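# Put the white plate upright in the plate rack

## Task

Place the white plate upright on its edge in the plate rack and release it, without disturbing anything already placed and without tipping the pot over.

## Robot and tools

Robot: two arms, left_arm and right_arm, each with a five-finger hand (right_arm a right hand, left_arm its mirror-image left hand). Base positions in the scene frame: left_arm (+0.047, +0.231, 0) m, right_arm (-0.044, -0.246, 0) m, both turned only slightly about z. A camera stand is fixed behind the arms. Loose objects may get a brief outside nudge now and then.

Frames: the scene frame has its origin at table-top height halfway between the nominal bases, +z up, +x out over the table, left_arm on the +y side (image left/right does not follow these names). Reported hand positions (metres) and quaternions (wxyz) are in each arm's own base frame; fixed cameras and the table use the scene frame. Motion offsets are along the current Hand target's own axes.

Hand point: a point 0.05 m in front of the palm and 0.15 m out from the wrist flange. Its +z runs along the straight fingers, +y out of the palm, +x across the palm away from the thumb (for the left hand +x points toward the thumb). Straight fingertips reach 0.06-0.07 m past the point along +z, 0.06 m behind it along -y. A wrist bracket on the little-finger side can strike things. Commands are followed loosely: a rest 1-3 cm (sometimes 5 cm) off, usually low, is normal and not a contact sign. Orientation commands are clipped to 40 degrees from the measured one each step.

Row layout (28 numbers, all in [-1, 1], both arms always present): left dx, dy, dz, rx, ry, rz, then left thumb_turn, thumb_bend, index, middle, ring, little, force_limit, speed; then the same 14 for the right arm. dx..rz are an offset (not a pose) from the Hand target held when the action or move began, along that target's axes; 1.0 equals 0.6 m or 180 degrees; rx, ry, rz form one rotation vector. Sending the same offset again moves further. All zeros for the six pose numbers re-requests the current Hand target. Finger numbers are absolute targets: -1 open/straight, +1 closed (thumb_turn +1 puts the thumb opposite the fingers). force_limit maps -1..+1 to about 0..10 N at the fingertip (0..15 N for both thumb motors); speed rises from near zero at -1 to full at +0.48 and above. For a soft grip close with speed -0.94 or lower. To keep a hand unchanged, repeat the eight hand numbers last sent to it; if none has been sent yet, use its hand_measured six values plus hand_force_limit and hand_speed. A grip with the thumb turned in fits objects about 0.035-0.065 m thick, or a handle from 0.025 m.

Tools:
- execute_actions(actions, cameras): actions is a list of actions; each action is up to 15 rows, one per 1/30 s step, the last row held to fill 15 steps. Every row counts from the action's starting Hand target. An empty list returns camera images.
- move(target, speed, blend, blocking, cameras): target is one 28-number row or a list of up to 15 rows, each offset measured from the Hand targets at the start of the move (not chained). speed in m/s, 0.002 to 4.3, default 0.25 (turning up to twice that in rad/s). blend in m rounds corners of a list; 0 stops at each. Whole move capped at 10 s; no obstacle avoidance. blocking=false returns early while it runs.
- wait(seconds 0-10), stop() to brake a running move, zoom_image(camera, region [x0,y0,x1,y1] at most 504x504 pixels) on cam_high, cam_left_wrist or cam_right_wrist (each 896x504), show_instructions(), finished_scene().

Results: end_effector_position and quat per arm, Hand target (base for next offsets), joint positions, velocities (may read within noise), torques (include gravity; items 3 and 4 wrap at ±28 N m), hand_measured, hand_stopped_by (moving, target, force, stalled, fault), hand_load_n (positive when pushed open; a lost grip drops toward 0), motor temperatures, actions left. A move adds a move: line: done, off_target, moving, held or fault, plus limits=paced (pose clipped) or limits=held (steps withheld). Done means within 10 mm and 2 degrees; it says nothing about contact.

Cautions: don't let the plate or anything fall or leave the table; don't release a moving part; avoid fast or hard contact, especially with fixed or heavy items and between the two hands (that can end the scene). Keep paths away from an arm's own base. Excess finger force hurts. Motors heat when holding loads, stretched out or pushing; MOTOR HOT appears at 85 °C and at 100 °C that arm drops. To end a push, command back past the current hand point. Joint ranges (rad): waist ±2.880, shoulder 0 to 3.142, elbow 0 to 3.019, wrist pitch -1.693 to 1.571, wrist yaw ±1.571, wrist roll ±2.094.

Each tool is called after ">>>" by a JSON object that holds its "op" and its "data".

Reference images:

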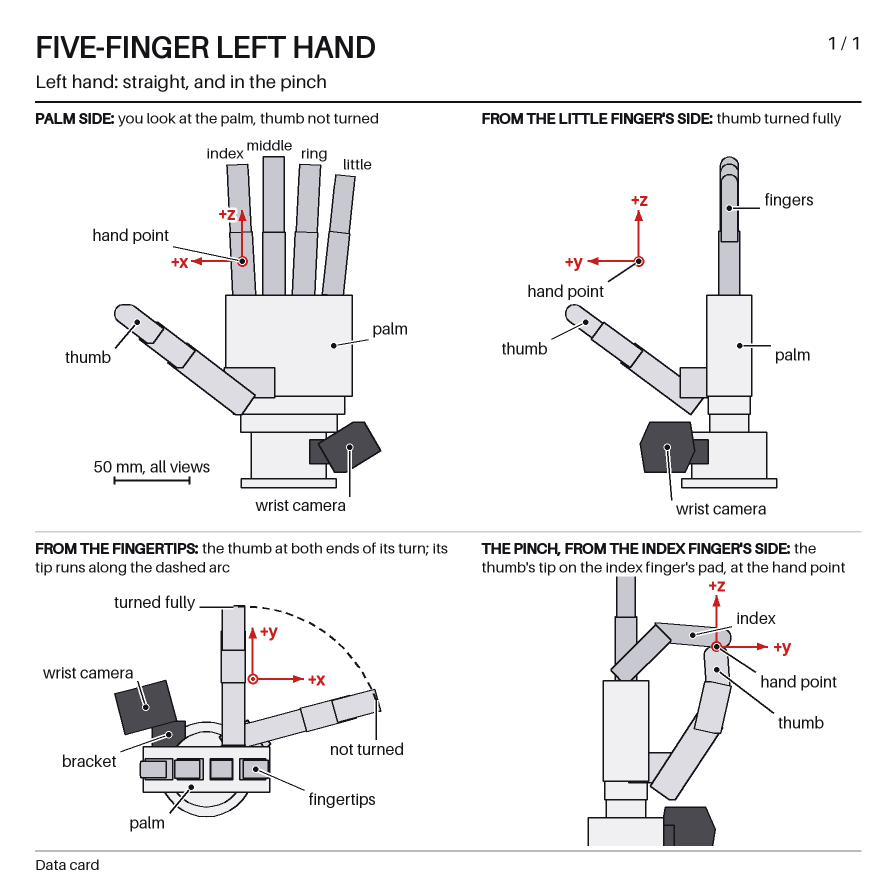

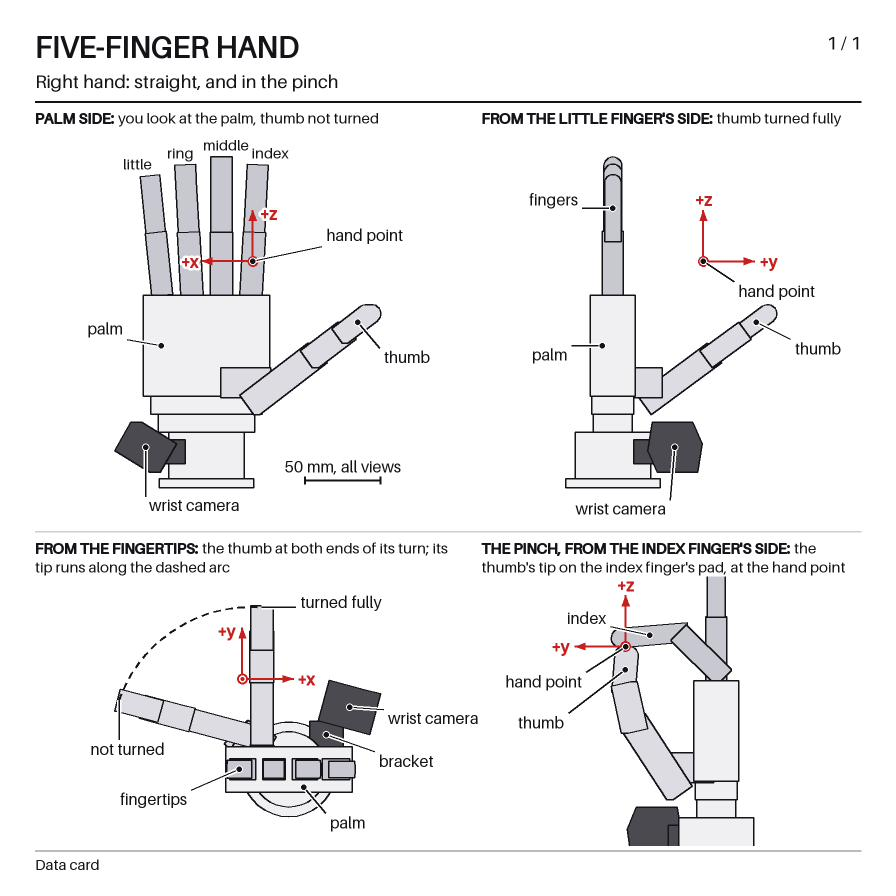

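## Session

>>> {"op": "execute_actions", "data": {"actions": []}}

Scene clock: 0.00 s.
left_arm: end_effector_position=(+0.2894, +0.0395, +0.3158) hand_measured=(-1.000, -1.000, -1.000, -1.000, -1.000, -1.000) hand_load_n=(+0.0, +0.0, +0.0, +0.0, +0.0, +0.0) hand_stopped_by=(target, target, target, target, target, target) hand_force_limit=0.00 hand_speed=-0.80 end_effector_quat_wxyz=(+0.359, -0.547, +0.756, +0.000) | right_arm: end_effector_position=(+0.6943, +0.3435, +0.1516) hand_measured=(-1.000, -1.000, -1.000, -1.000, -1.000, -1.000) hand_load_n=(+0.0, +0.0, +0.0, +0.0, +0.0, +0.0) hand_stopped_by=(target, target, target, target, target, target) hand_force_limit=0.00 hand_speed=-0.80 end_effector_quat_wxyz=(-0.277, +0.266, +0.602, +0.700)
Joint positions: left_arm=[-0.146 0.874 1.133 -1.254 -0.486 0.32] | right_arm=[0.247 2.308 1.444 1.307 -1.256 -1.926]
Joint velocities: within noise
Joint torques (N m): no reading
Motor temperatures (°C): left_arm=[33 32 31 35 34 30] | right_arm=[36 31 31 38 33 34]
Heat: left arm: hottest wrist pitch 35 °C; right arm: hottest wrist pitch 38 °C.
Hand target: left_arm +0.2931, +0.0389, +0.3249; +0.366, -0.547, +0.753, -0.007 | right_arm +0.6977, +0.3444, +0.1578; -0.272, +0.260, +0.603, +0.703

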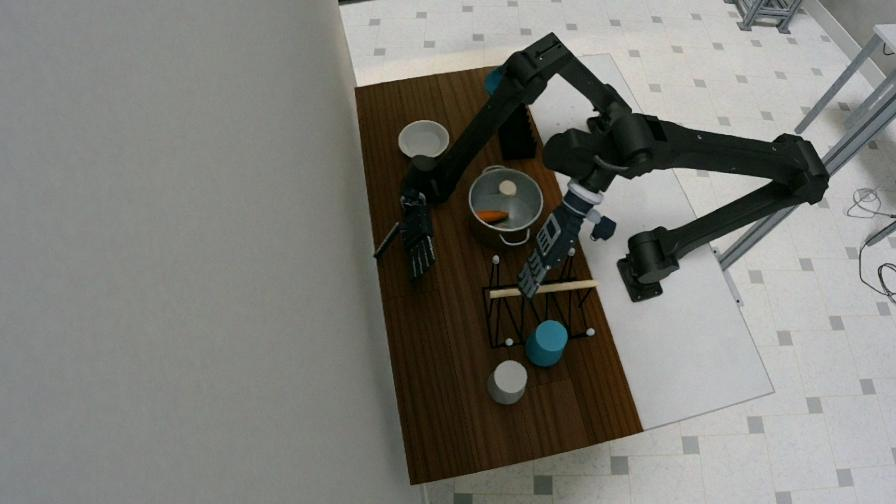

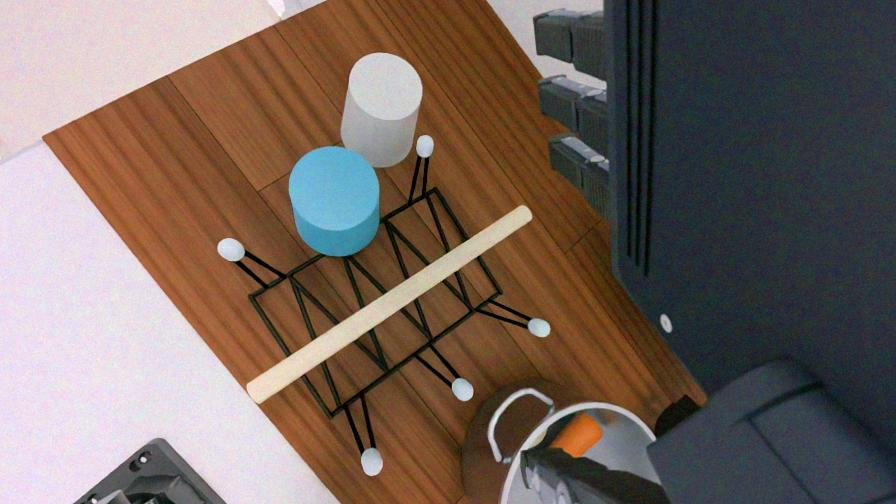

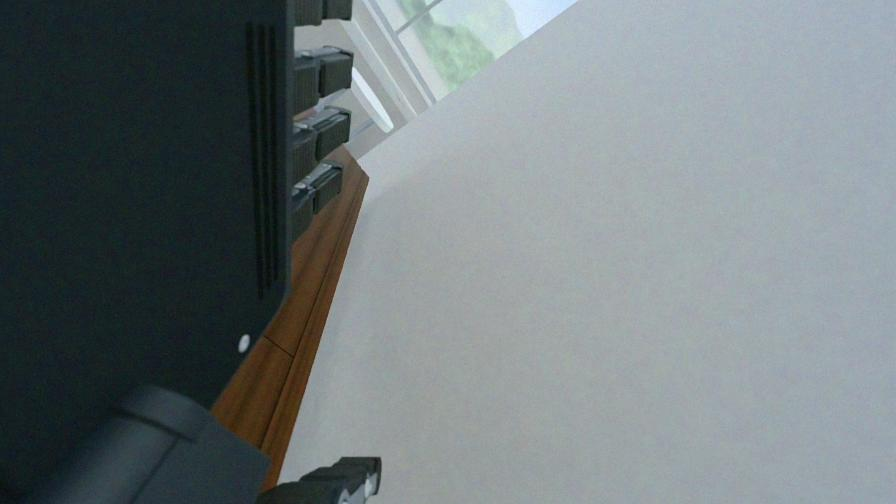

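>>> {"op": "zoom_image", "data": {"camera": "cam_high", "region": [360, 50, 640, 250]}}

>>> {"op": "zoom_image", "data": {"camera": "cam_high", "region": [440, 230, 660, 430]}}

>>> {"op": "zoom_image", "data": {"camera": "cam_left_wrist", "region": [180, 30, 680, 504]}}

Scaled by 1.800 from the camera's 896x504 image, which has a finer 1280x720 frame.

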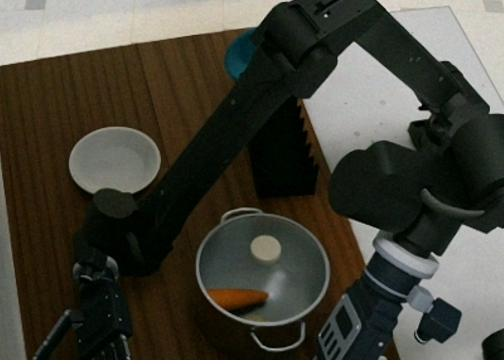

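Scaled by 2.291 from the camera's 896x504 image, which has a finer 1280x720 frame.

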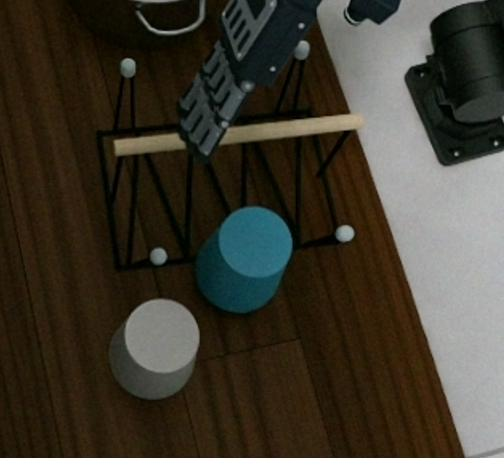

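Scaled by 1.008 from the camera's 896x504 image, which has a finer 1280x720 frame.

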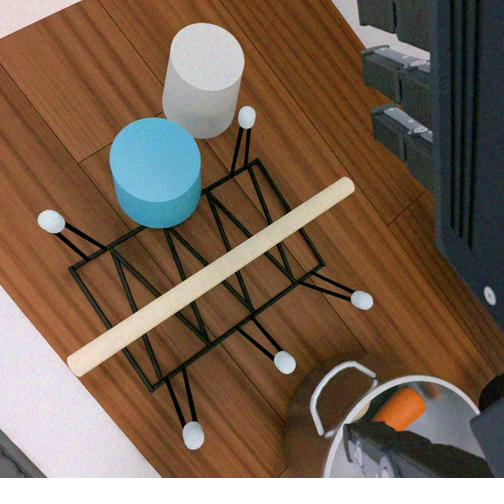

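>>> {"op": "move", "data": {"target": [[-0.15,0.16,-0.02,-0.0778,-0.0563,-0.1062,-1,-1,-1,-1,-1,-1,0,-0.8, 0.1765,0.104,0.025,0,0,0,-1,-1,-1,-1,-1,-1,0,-0.8],[-0.295,0.3135,-0.042,-0.1556,-0.1126,-0.2123,-1,-1,-1,-1,-1,-1,0,-0.8, 0.505,-0.152,-0.1055,-0.0985,-0.1448,0.4334,-1,-1,-1,-1,-1,-1,0,-0.8]], "blend": [0.04,0], "speed": 0.3, "cameras": ["all"]}}

Scene clock: 28.87 s.
left_arm: end_effector_position=(+0.1472, +0.2440, +0.3468) hand_measured=(-1.000, -1.000, -1.000, -1.000, -1.000, -1.000) hand_load_n=(+0.0, +0.0, +0.0, +0.0, +0.0, +0.0) hand_stopped_by=(target, target, target, target, target, target) hand_force_limit=0.00 hand_speed=-0.80 end_effector_quat_wxyz=(-0.319, +0.824, -0.444, -0.147) | right_arm: end_effector_position=(+0.4128, +0.2670, +0.2726) hand_measured=(-1.000, -1.000, -1.000, -1.000, -1.000, -1.000) hand_load_n=(+0.0, +0.0, +0.0, +0.0, +0.0, +0.0) hand_stopped_by=(target, target, target, target, target, target) hand_force_limit=0.00 hand_speed=-0.80 end_effector_quat_wxyz=(-0.475, +0.759, +0.240, +0.375)
Joint positions: left_arm=[0.753 0.887 1.23 -1.347 -0.468 0.309] | right_arm=[0.354 1.077 0.851 -0.174 -0.813 -1.274]
Joint torques (N m): left_arm=[1.38 -1.2 12.29 1.2 -0.15 0.24] | right_arm=[-0.67 -8.47 12.59 1.37 -0.04 0.03]
Motor temperatures (°C): left_arm=[33 32 36 35 34 30] | right_arm=[36 33 34 37 33 34]
Heat: left arm: hottest elbow 36 °C; right arm: hottest wrist pitch 37 °C.
Hand target: left_arm +0.1486, +0.2514, +0.3621; -0.327, +0.823, -0.440, -0.147 | right_arm +0.4146, +0.2720, +0.2945; -0.477, +0.752, +0.244, +0.384
Off the commanded pose: left_arm 0.017 m, 1 deg | right_arm 0.023 m, 1 deg.
move: off_target (left_arm, right_arm)
camera_calibration:
cam_left_wrist: T_world_to_cam=[[0.94258, 0.170515, 0.287171, -0.283401], [0.210456, -0.9709, -0.114283, 0.241794], [0.259328, 0.168158, -0.951037, 0.362489], [0, 0, 0, 1]] pos_world=[0.122238, 0.222127, 0.453758]
cam_right_wrist: T_world_to_cam=[[0.854047, -0.396154, -0.337145, -0.151636], [-0.514926, -0.551776, -0.656045, 0.542387], [0.0738662, 0.733897, -0.675232, 0.0753594], [0, 0, 0, 1]] pos_world=[0.403226, 0.183899, 0.355592]

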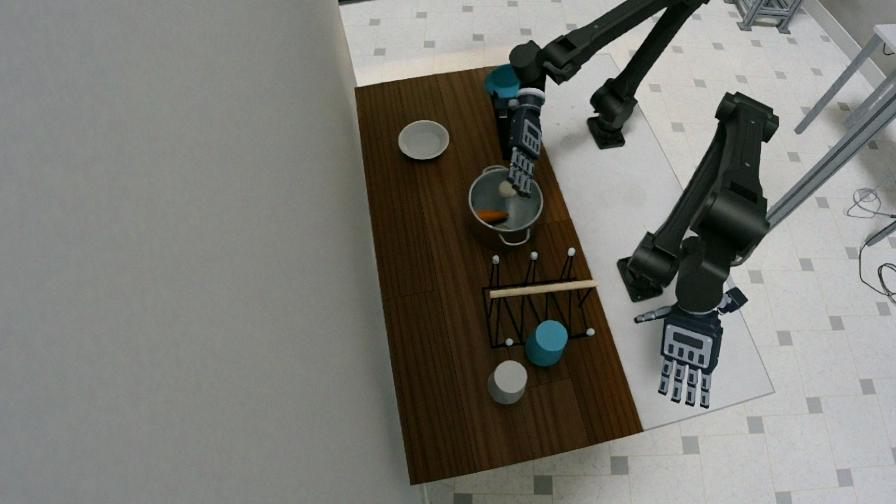

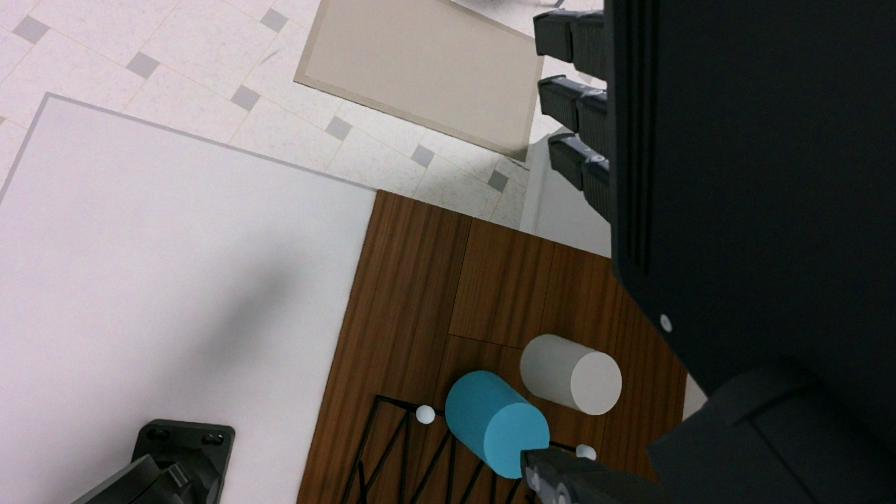

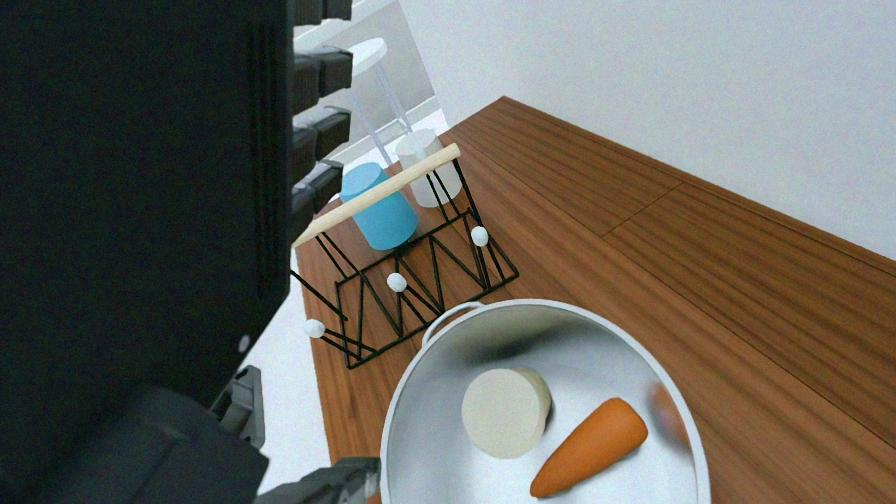

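>>> {"op": "zoom_image", "data": {"camera": "cam_right_wrist", "region": [290, 120, 540, 380]}}

>>> {"op": "zoom_image", "data": {"camera": "cam_high", "region": [470, 230, 620, 410]}}

>>> {"op": "zoom_image", "data": {"camera": "cam_high", "region": [370, 50, 560, 190]}}

Scaled by 1.938 from the camera's 896x504 image, which has a finer 1280x720 frame.

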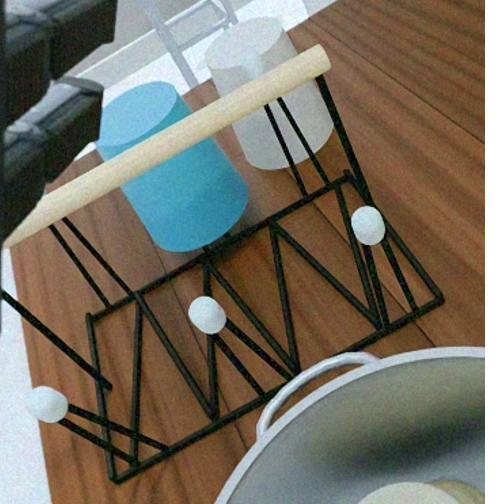

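Scaled by 2.800 from the camera's 896x504 image, which has a finer 1280x720 frame.

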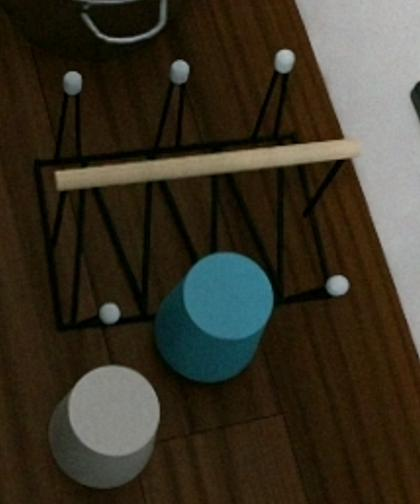

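Scaled by 2.653 from the camera's 896x504 image, which has a finer 1280x720 frame.

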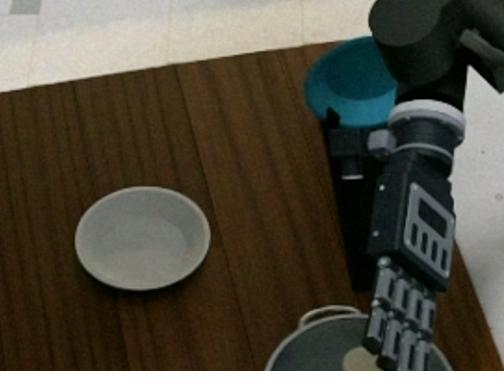

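>>> {"op": "move", "data": {"target": [[0,0,0,0,0,0,-1,-1,-1,-1,-1,-1,0,-0.8, 0.082,-0.079,-0.387,-0.207,0.19,0.286,-1,-1,-1,-1,-1,-1,0,-0.8],[0,0,0,0,0,0,-1,-1,-1,-1,-1,-1,0,-0.8, -0.14,0.101,-0.713,-0.4137,0.383,0.572,-1,-1,-1,-1,-1,-1,0,-0.8]], "blend": [0.05,0], "speed": 0.4, "cameras": ["all"]}}

Scene clock: 36.00 s.
left_arm: end_effector_position=(+0.1472, +0.2440, +0.3468) hand_measured=(-1.000, -1.000, -1.000, -1.000, -1.000, -1.000) hand_load_n=(+0.0, +0.0, +0.0, +0.0, +0.0, +0.0) hand_stopped_by=(target, target, target, target, target, target) hand_force_limit=0.00 hand_speed=-0.80 end_effector_quat_wxyz=(-0.319, +0.824, -0.444, -0.147) | right_arm: end_effector_position=(+0.2566, -0.1339, +0.2784) hand_measured=(-1.000, -1.000, -1.000, -1.000, -1.000, -1.000) hand_load_n=(+0.0, +0.0, +0.0, +0.0, +0.0, +0.0) hand_stopped_by=(target, target, target, target, target, target) hand_force_limit=0.00 hand_speed=-0.80 end_effector_quat_wxyz=(+0.143, -0.463, +0.841, -0.240)
Joint positions: left_arm=[0.753 0.887 1.23 -1.347 -0.468 0.309] | right_arm=[-0.607 0.847 1.051 -1.21 -0.041 -0.032]
Joint torques (N m): left_arm=[1.2 -1.32 12.31 1.33 -0.14 0.22] | right_arm=[-1.9 -3.43 13.97 0.92 0.19 0.06]
Heat: left arm: hottest elbow 37 °C; right arm: hottest wrist pitch 37 °C.
Hand target: left_arm +0.1486, +0.2514, +0.3621; -0.327, +0.823, -0.440, -0.147 | right_arm +0.2622, -0.1409, +0.3011; +0.148, -0.454, +0.841, -0.255
Off the commanded pose: left_arm 0.017 m, 1 deg | right_arm 0.024 m, 2 deg.
move: off_target (left_arm, right_arm)
camera_calibration:
cam_left_wrist: T_world_to_cam=[[0.94258, 0.170515, 0.287171, -0.283401], [0.210456, -0.9709, -0.114283, 0.241794], [0.259328, 0.168158, -0.951037, 0.362489], [0, 0, 0, 1]] pos_world=[0.122238, 0.222127, 0.453758]
cam_right_wrist: T_world_to_cam=[[-0.806015, 0.228781, -0.545893, 0.392735], [0.0555513, 0.947448, 0.315049, 0.028553], [0.589283, 0.223609, -0.776367, 0.212589], [0, 0, 0, 1]] pos_world=[0.189689, -0.16444, 0.370443]

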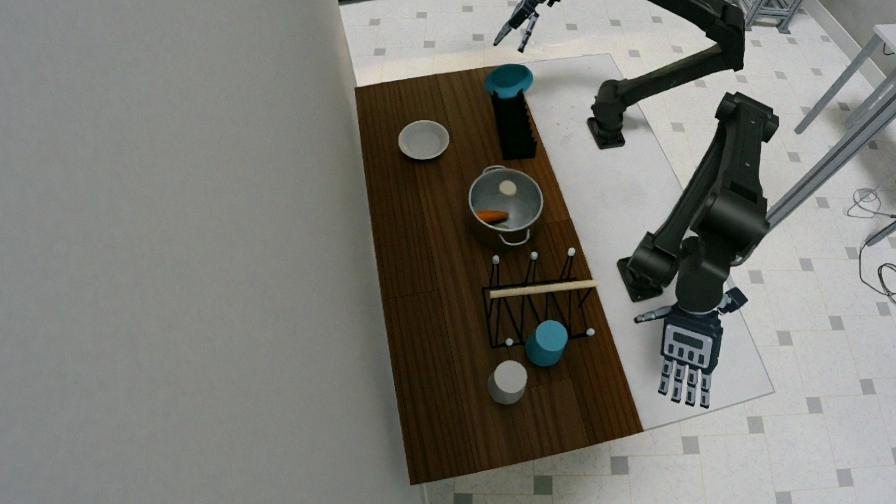

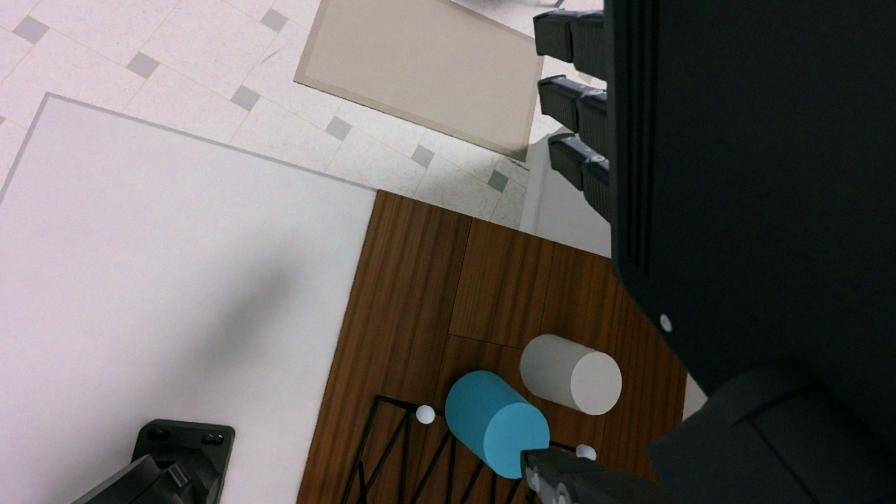

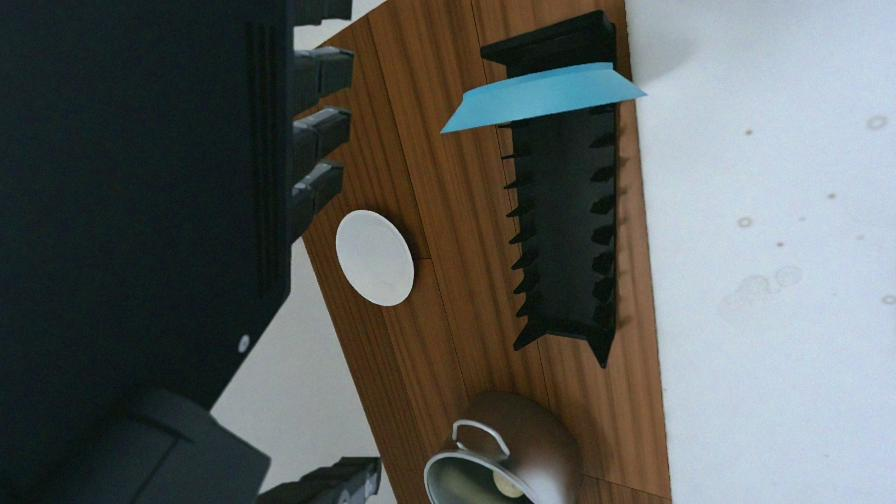

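>>> {"op": "zoom_image", "data": {"camera": "cam_right_wrist", "region": [430, 0, 670, 200]}}

>>> {"op": "zoom_image", "data": {"camera": "cam_right_wrist", "region": [430, 180, 670, 380]}}

>>> {"op": "zoom_image", "data": {"camera": "cam_high", "region": [380, 50, 560, 190]}}

>>> {"op": "zoom_image", "data": {"camera": "cam_right_wrist", "region": [320, 190, 430, 320]}}

Scaled by 2.100 from the camera's 896x504 image, which has a finer 1280x720 frame.

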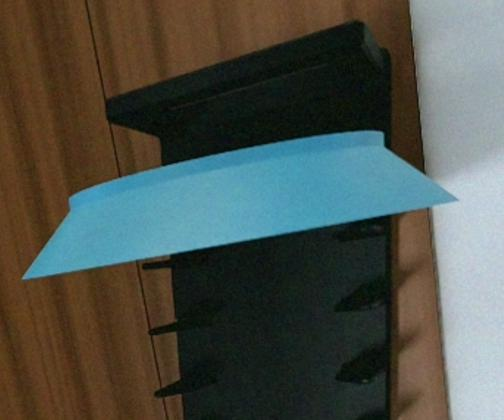

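Scaled by 2.100 from the camera's 896x504 image, which has a finer 1280x720 frame.

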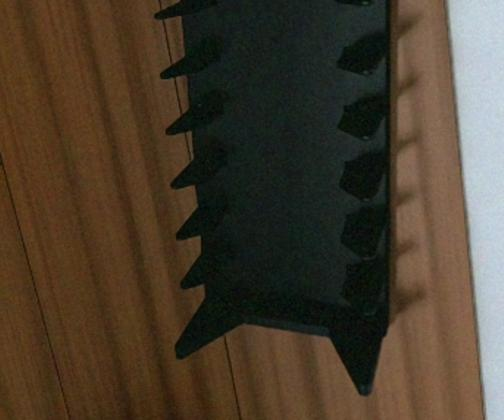

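Scaled by 2.800 from the camera's 896x504 image, which has a finer 1280x720 frame.

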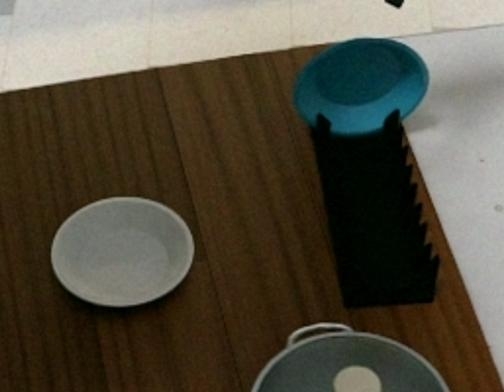

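Scaled by 3.877 from the camera's 896x504 image, which has a finer 1280x720 frame.

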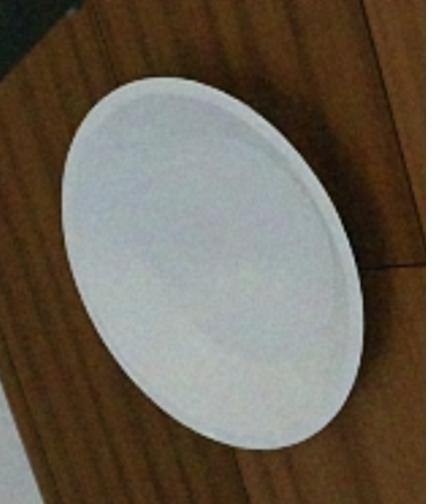

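>>> {"op": "move", "data": {"target": [[0,0,0,0,0,0,-1,-1,-1,-1,-1,-1,0,-0.8, 0.139,-0.173,0.014,-0.09,-0.075,0.034,-1,-1,-1,-1,-1,-1,0,-0.8],[0,0,0,0,0,0,-1,-1,-1,-1,-1,-1,0,-0.8, 0.247,-0.169,0.274,-0.1804,-0.1497,0.0685,-1,-1,-1,-1,-1,-1,0,-0.8]], "blend": [0.04,0], "speed": 0.35, "cameras": ["all"]}}

Scene clock: 62.93 s.
left_arm: end_effector_position=(+0.1472, +0.2440, +0.3468) hand_measured=(-1.000, -1.000, -1.000, -1.000, -1.000, -1.000) hand_load_n=(+0.0, -0.5, +0.0, +0.0, +0.0, +0.0) hand_stopped_by=(target, target, target, target, target, target) hand_force_limit=0.00 hand_speed=-0.80 end_effector_quat_wxyz=(-0.319, +0.824, -0.444, -0.147) | right_arm: end_effector_position=(+0.3269, -0.3505, +0.2044) hand_measured=(-1.000, -1.000, -1.000, -1.000, -1.000, -1.000) hand_load_n=(+0.0, +0.0, +0.0, +0.0, +0.0, +0.0) hand_stopped_by=(target, target, target, target, target, target) hand_force_limit=0.00 hand_speed=-0.80 end_effector_quat_wxyz=(+0.229, -0.423, +0.869, +0.120)
Joint positions: left_arm=[0.753 0.887 1.23 -1.347 -0.468 0.309] | right_arm=[-1.017 1.895 1.793 -1.679 -0.481 -0.404]
Joint torques (N m): left_arm=[0.79 -1.08 12.36 1.31 -0.15 0.22] | right_arm=[-1.61 -17.49 11.85 -0.85 -0.5 -0.1]
Motor temperatures (°C): left_arm=[33 32 39 34 34 30] | right_arm=[36 32 45 37 33 34]
Heat: left arm: hottest elbow 39 °C; right arm: hottest elbow 45 °C.
Hand target: left_arm +0.1486, +0.2514, +0.3621; -0.327, +0.823, -0.440, -0.147 | right_arm +0.3301, -0.3600, +0.2196; +0.231, -0.432, +0.864, +0.116
Off the commanded pose: left_arm 0.017 m, 1 deg | right_arm 0.018 m, 1 deg.
joint sent to its limit (right arm) — joint 4 (wrist pitch), lower limit. The joint targets still meet the commanded pose.
move: off_target (left_arm, right_arm)
camera_calibration:
cam_left_wrist: T_world_to_cam=[[0.94258, 0.170515, 0.287171, -0.283401], [0.210456, -0.9709, -0.114283, 0.241794], [0.259328, 0.168158, -0.951037, 0.362489], [0, 0, 0, 1]] pos_world=[0.122238, 0.222127, 0.453758]
cam_right_wrist: T_world_to_cam=[[-0.888172, 0.441032, -0.129005, 0.47447], [0.128003, 0.507094, 0.852333, -0.0347079], [0.441324, 0.740505, -0.50684, 0.336628], [0, 0, 0, 1]] pos_world=[0.277292, -0.44093, 0.261408]

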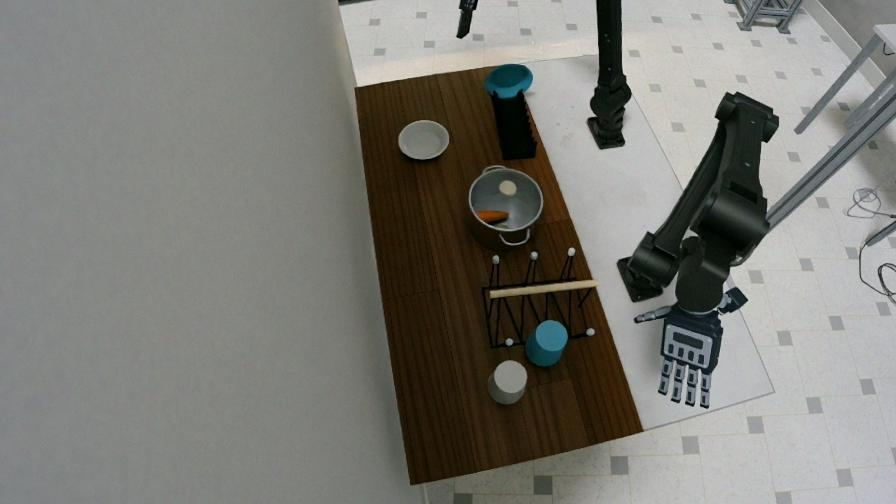

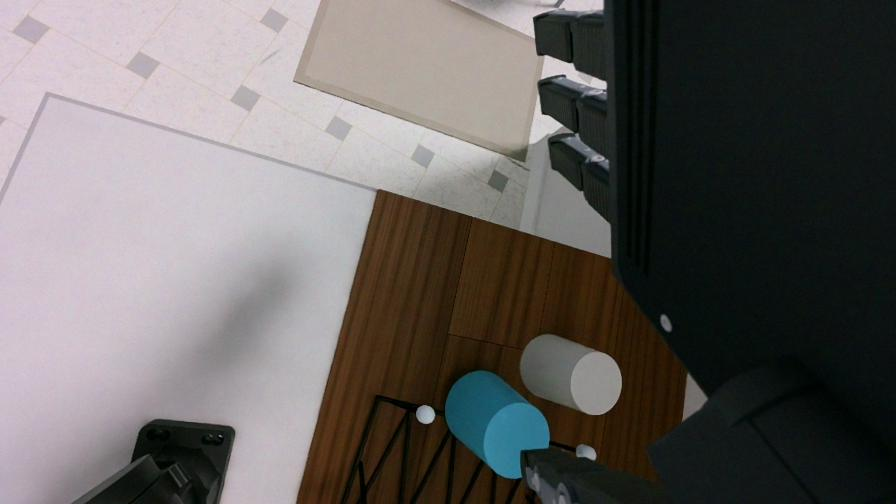

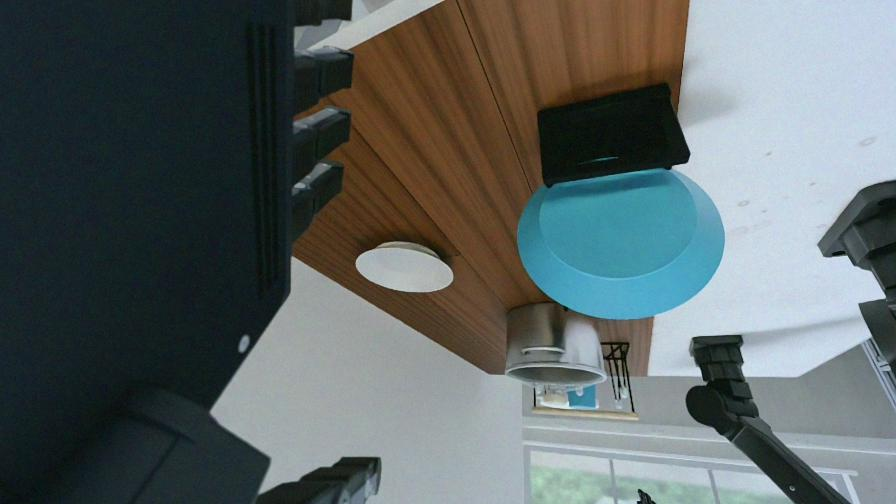

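>>> {"op": "zoom_image", "data": {"camera": "cam_right_wrist", "region": [340, 220, 480, 310]}}

>>> {"op": "zoom_image", "data": {"camera": "cam_right_wrist", "region": [500, 70, 740, 330]}}

Scaled by 3.600 from the camera's 896x504 image, which has a finer 1280x720 frame.

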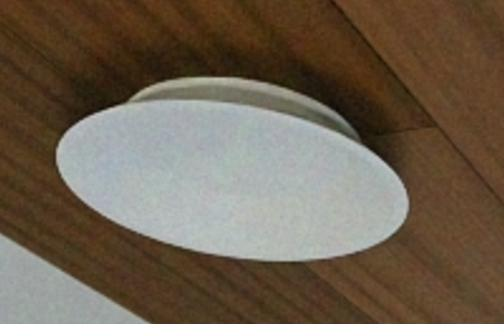

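Scaled by 1.938 from the camera's 896x504 image, which has a finer 1280x720 frame.

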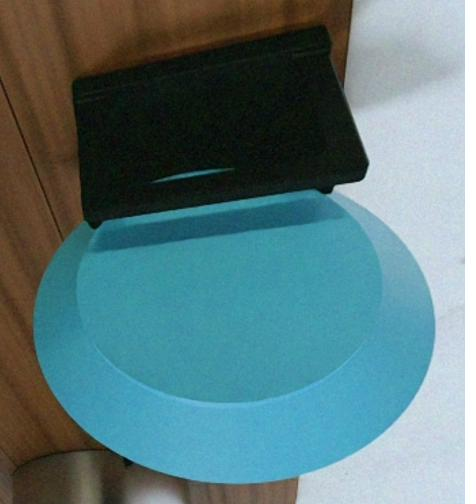

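>>> {"op": "move", "data": {"target": [0.54,-0.015,-0.377,0.173,0.2473,0.547,1,-1,0,0,0,0,0,0, 0,0,0,0,0,0,-1,-1,-1,-1,-1,-1,0,-0.8], "speed": 0.45}}

Scene clock: 73.30 s.
left_arm: end_effector_position=(+0.3234, -0.0942, +0.3523) hand_measured=(+1.000, -1.000, +0.000, +0.000, +0.000, +0.000) hand_load_n=(+0.0, +0.0, +0.0, +0.0, +0.0, +0.0) hand_stopped_by=(target, target, target, target, target, target) hand_force_limit=0.00 hand_speed=0.00 end_effector_quat_wxyz=(+0.116, -0.122, +0.985, -0.049) | right_arm: end_effector_position=(+0.3268, -0.3505, +0.2044) hand_measured=(-1.000, -1.000, -1.000, -1.000, -1.000, -1.000) hand_load_n=(+0.0, +0.0, +0.0, +0.0, +0.0, +0.0) hand_stopped_by=(target, target, target, target, target, target) hand_force_limit=0.00 hand_speed=-0.80 end_effector_quat_wxyz=(+0.229, -0.423, +0.869, +0.119)
Joint positions: left_arm=[-0.388 1.24 1.547 -1.628 -0.027 0.94] | right_arm=[-1.017 1.895 1.793 -1.679 -0.481 -0.404]
Joint torques (N m): left_arm=[-0.5 -6.48 11.71 0.54 0.1 0.24] | right_arm=[-1.55 -17.38 11.93 -0.84 -0.51 -0.11]
Heat: left arm: hottest elbow 40 °C; right arm: hottest elbow 44 °C.
Hand target: left_arm +0.3298, -0.0999, +0.3623; +0.120, -0.110, +0.985, -0.053 | right_arm +0.3301, -0.3600, +0.2196; +0.231, -0.432, +0.864, +0.116
Off the commanded pose: left_arm 0.013 m, 2 deg | right_arm 0.018 m, 1 deg.
joint sent to its limit (right arm) — joint 4 (wrist pitch), lower limit. The joint targets still meet the commanded pose.
move: off_target (left_arm, right_arm)

>>> {"op": "move", "data": {"target": [[0.107,-0.515,0.117,0.0174,0.0626,0.3527,1,-1,0,0,0,0,0,0, 0,0,0,0,0,0,-1,-1,-1,-1,-1,-1,0,-0.8],[0.206,-0.717,0.397,0.0249,0.0894,0.5038,1,-1,0,0,0,0,0,0, 0,0,0,0,0,0,-1,-1,-1,-1,-1,-1,0,-0.8]], "blend": [0.04,0], "speed": 0.4, "cameras": ["all"]}}

Scene clock: 78.23 s.
left_arm: end_effector_position=(+0.3567, -0.5551, +0.1665) hand_measured=(+1.000, -1.000, +0.000, +0.000, +0.000, +0.000) hand_load_n=(+0.0, +0.0, +0.0, +0.0, +0.0, +0.0) hand_stopped_by=(target, target, target, target, target, target) hand_force_limit=0.00 hand_speed=0.00 end_effector_quat_wxyz=(+0.003, +0.627, +0.779, +0.000) | right_arm: end_effector_position=(+0.3268, -0.3505, +0.2044) hand_measured=(-1.000, -1.000, -1.000, -1.000, -1.000, -1.000) hand_load_n=(+0.0, +0.0, +0.0, +0.0, +0.0, +0.0) hand_stopped_by=(target, target, target, target, target, target) hand_force_limit=0.00 hand_speed=-0.80 end_effector_quat_wxyz=(+0.229, -0.423, +0.869, +0.119)
Joint positions: left_arm=[-1.1 2.16 2.23 -1.636 -0.002 1.825] | right_arm=[-1.017 1.895 1.793 -1.679 -0.481 -0.404]
Joint torques (N m): left_arm=[-0.5 -20.07 11.67 -0.09 0.13 0.22] | right_arm=[-1.73 -17.55 11.9 -0.85 -0.5 -0.11]
Heat: left arm: hottest elbow 41 °C; right arm: hottest elbow 43 °C.
Hand target: left_arm +0.3594, -0.5642, +0.1605; +0.000, +0.633, +0.774, +0.000 | right_arm +0.3301, -0.3600, +0.2196; +0.231, -0.432, +0.864, +0.116
Off the commanded pose: left_arm 0.011 m, 1 deg | right_arm 0.018 m, 1 deg.
joint sent to its limit (right arm) — joint 4 (wrist pitch), lower limit. The joint targets still meet the commanded pose.
move: off_target (left_arm, right_arm)
camera_calibration:
cam_left_wrist: T_world_to_cam=[[-0.996479, 0.0580406, 0.0605089, 0.37415], [0.0815791, 0.837805, 0.53984, 0.342282], [-0.019362, 0.542876, -0.83959, 0.559928], [0, 0, 0, 1]] pos_world=[0.35575, -0.612453, 0.262693]
cam_right_wrist: T_world_to_cam=[[-0.888274, 0.440755, -0.129243, 0.474438], [0.127669, 0.50722, 0.852308, -0.0345532], [0.441213, 0.740583, -0.506821, 0.336688], [0, 0, 0, 1]] pos_world=[0.277292, -0.44093, 0.261408]

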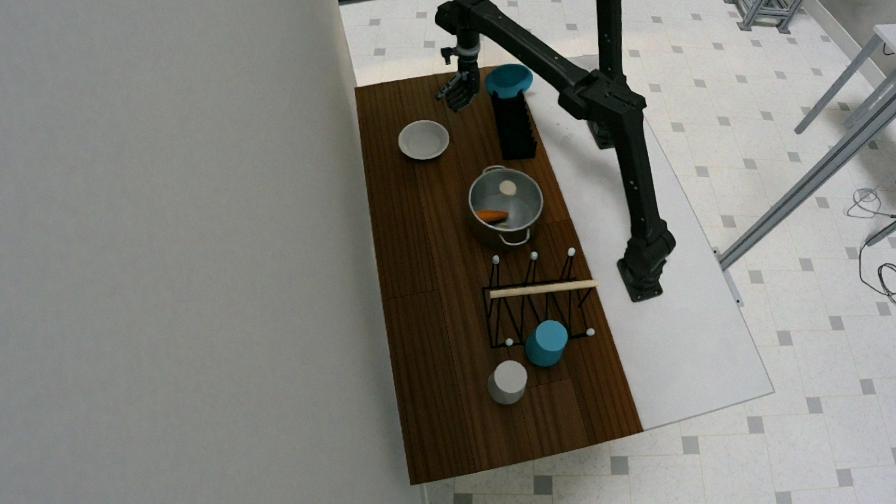

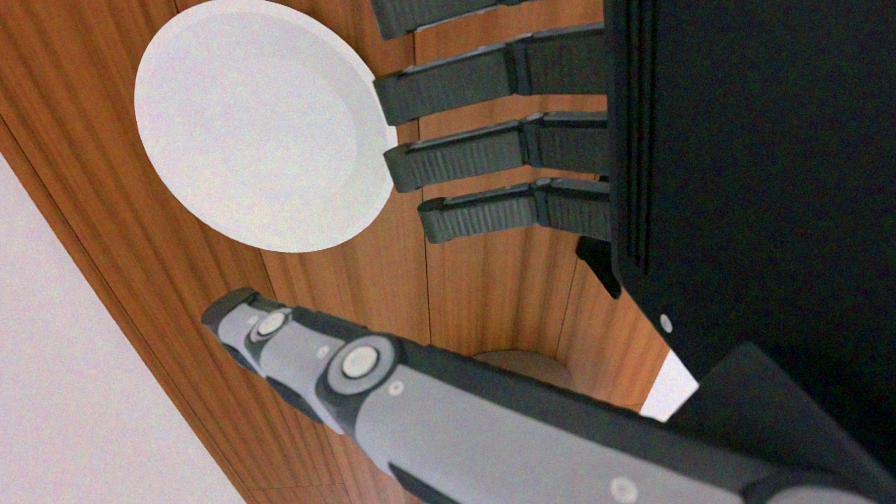

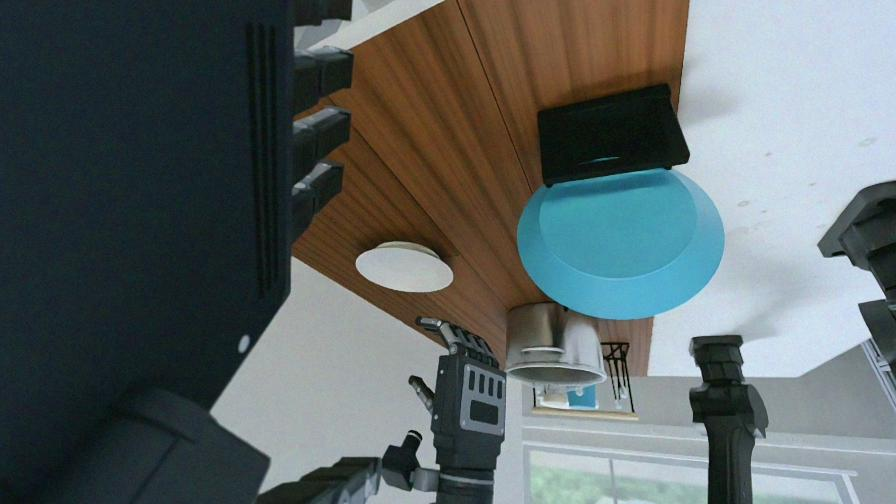

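>>> {"op": "move", "data": {"target": [-0.033,0.001,0.161,0,0,0,1,-1,0,0,0,0,0,0, 0,0,0,0,0,0,-1,-1,-1,-1,-1,-1,0,-0.8], "speed": 0.2, "cameras": ["cam_left_wrist","cam_right_wrist"]}}

>>> {"op": "zoom_image", "data": {"camera": "cam_right_wrist", "region": [340, 200, 560, 360]}}

Scene clock: 81.43 s.
left_arm: end_effector_position=(+0.3656, -0.5728, +0.0741) hand_measured=(+1.000, -1.000, +0.000, +0.000, +0.000, +0.000) hand_load_n=(+0.0, +0.0, +0.0, +0.0, +0.0, +0.0) hand_stopped_by=(target, target, target, target, target, target) hand_force_limit=0.00 hand_speed=0.00 end_effector_quat_wxyz=(-0.001, +0.627, +0.779, +0.002) | right_arm: end_effector_position=(+0.3268, -0.3505, +0.2044) hand_measured=(-1.000, -1.000, -1.000, -1.000, -1.000, -1.000) hand_load_n=(+0.0, +0.0, +0.0, +0.0, +0.0, +0.0) hand_stopped_by=(target, target, target, target, target, target) hand_force_limit=0.00 hand_speed=-0.80 end_effector_quat_wxyz=(+0.229, -0.423, +0.869, +0.119)
Joint positions: left_arm=[-1.1 2.249 2.142 -1.468 -0.002 1.826] | right_arm=[-1.017 1.895 1.793 -1.679 -0.481 -0.404]
Joint torques (N m): left_arm=[-0.62 -21.95 9.68 1.09 0.13 0.16] | right_arm=[-1.67 -17.49 11.89 -0.8 -0.51 -0.11]
Heat: left arm: hottest elbow 41 °C; right arm: hottest elbow 43 °C.
Hand target: left_arm +0.3639, -0.5836, +0.0640; +0.000, +0.633, +0.774, +0.000 | right_arm +0.3301, -0.3600, +0.2196; +0.231, -0.432, +0.864, +0.116
Off the commanded pose: left_arm 0.015 m, 1 deg | right_arm 0.018 m, 1 deg.
joint sent to its limit (right arm) — joint 4 (wrist pitch), lower limit. The joint targets still meet the commanded pose.
move: off_target (left_arm, right_arm)
camera_calibration:
cam_left_wrist: T_world_to_cam=[[-0.996149, 0.0578874, 0.0658454, 0.389093], [0.0845446, 0.833089, 0.54664, 0.402004], [-0.0232115, 0.550102, -0.834775, 0.497221], [0, 0, 0, 1]] pos_world=[0.365149, -0.63095, 0.169696]
cam_right_wrist: T_world_to_cam=[[-0.888274, 0.440755, -0.129243, 0.474438], [0.127669, 0.50722, 0.852308, -0.0345532], [0.441213, 0.740583, -0.506821, 0.336688], [0, 0, 0, 1]] pos_world=[0.277292, -0.44093, 0.261408]
Images, in order (width x height): cam_left_wrist 896x504, cam_right_wrist 896x504.

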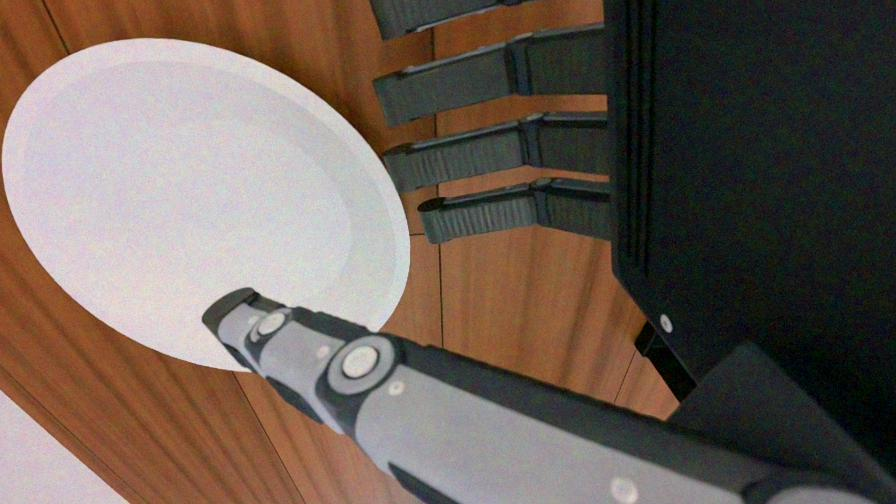

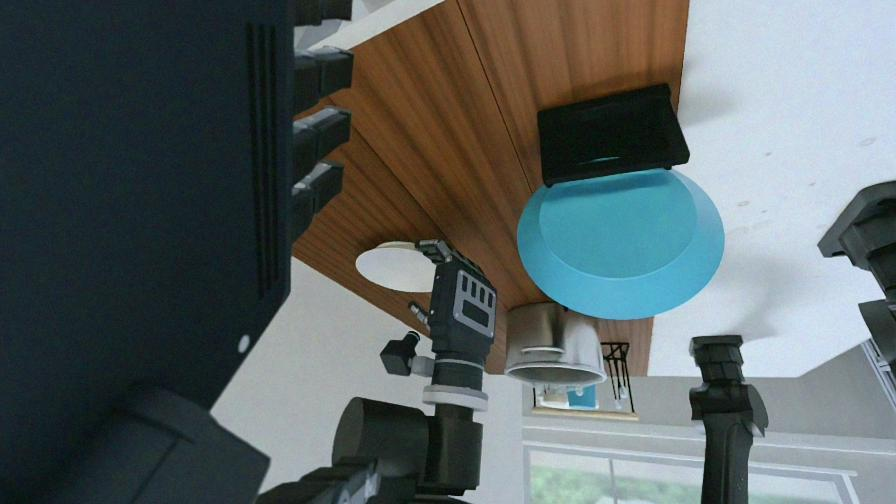

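Scaled by 2.291 from the camera's 896x504 image, which has a finer 1280x720 frame.

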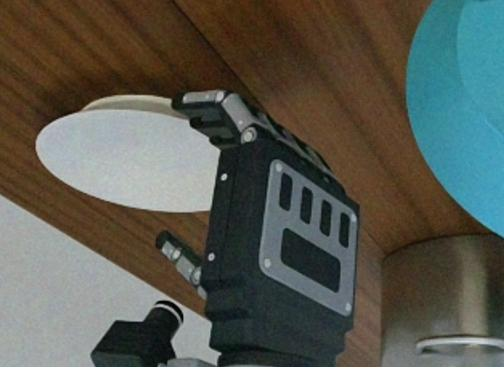

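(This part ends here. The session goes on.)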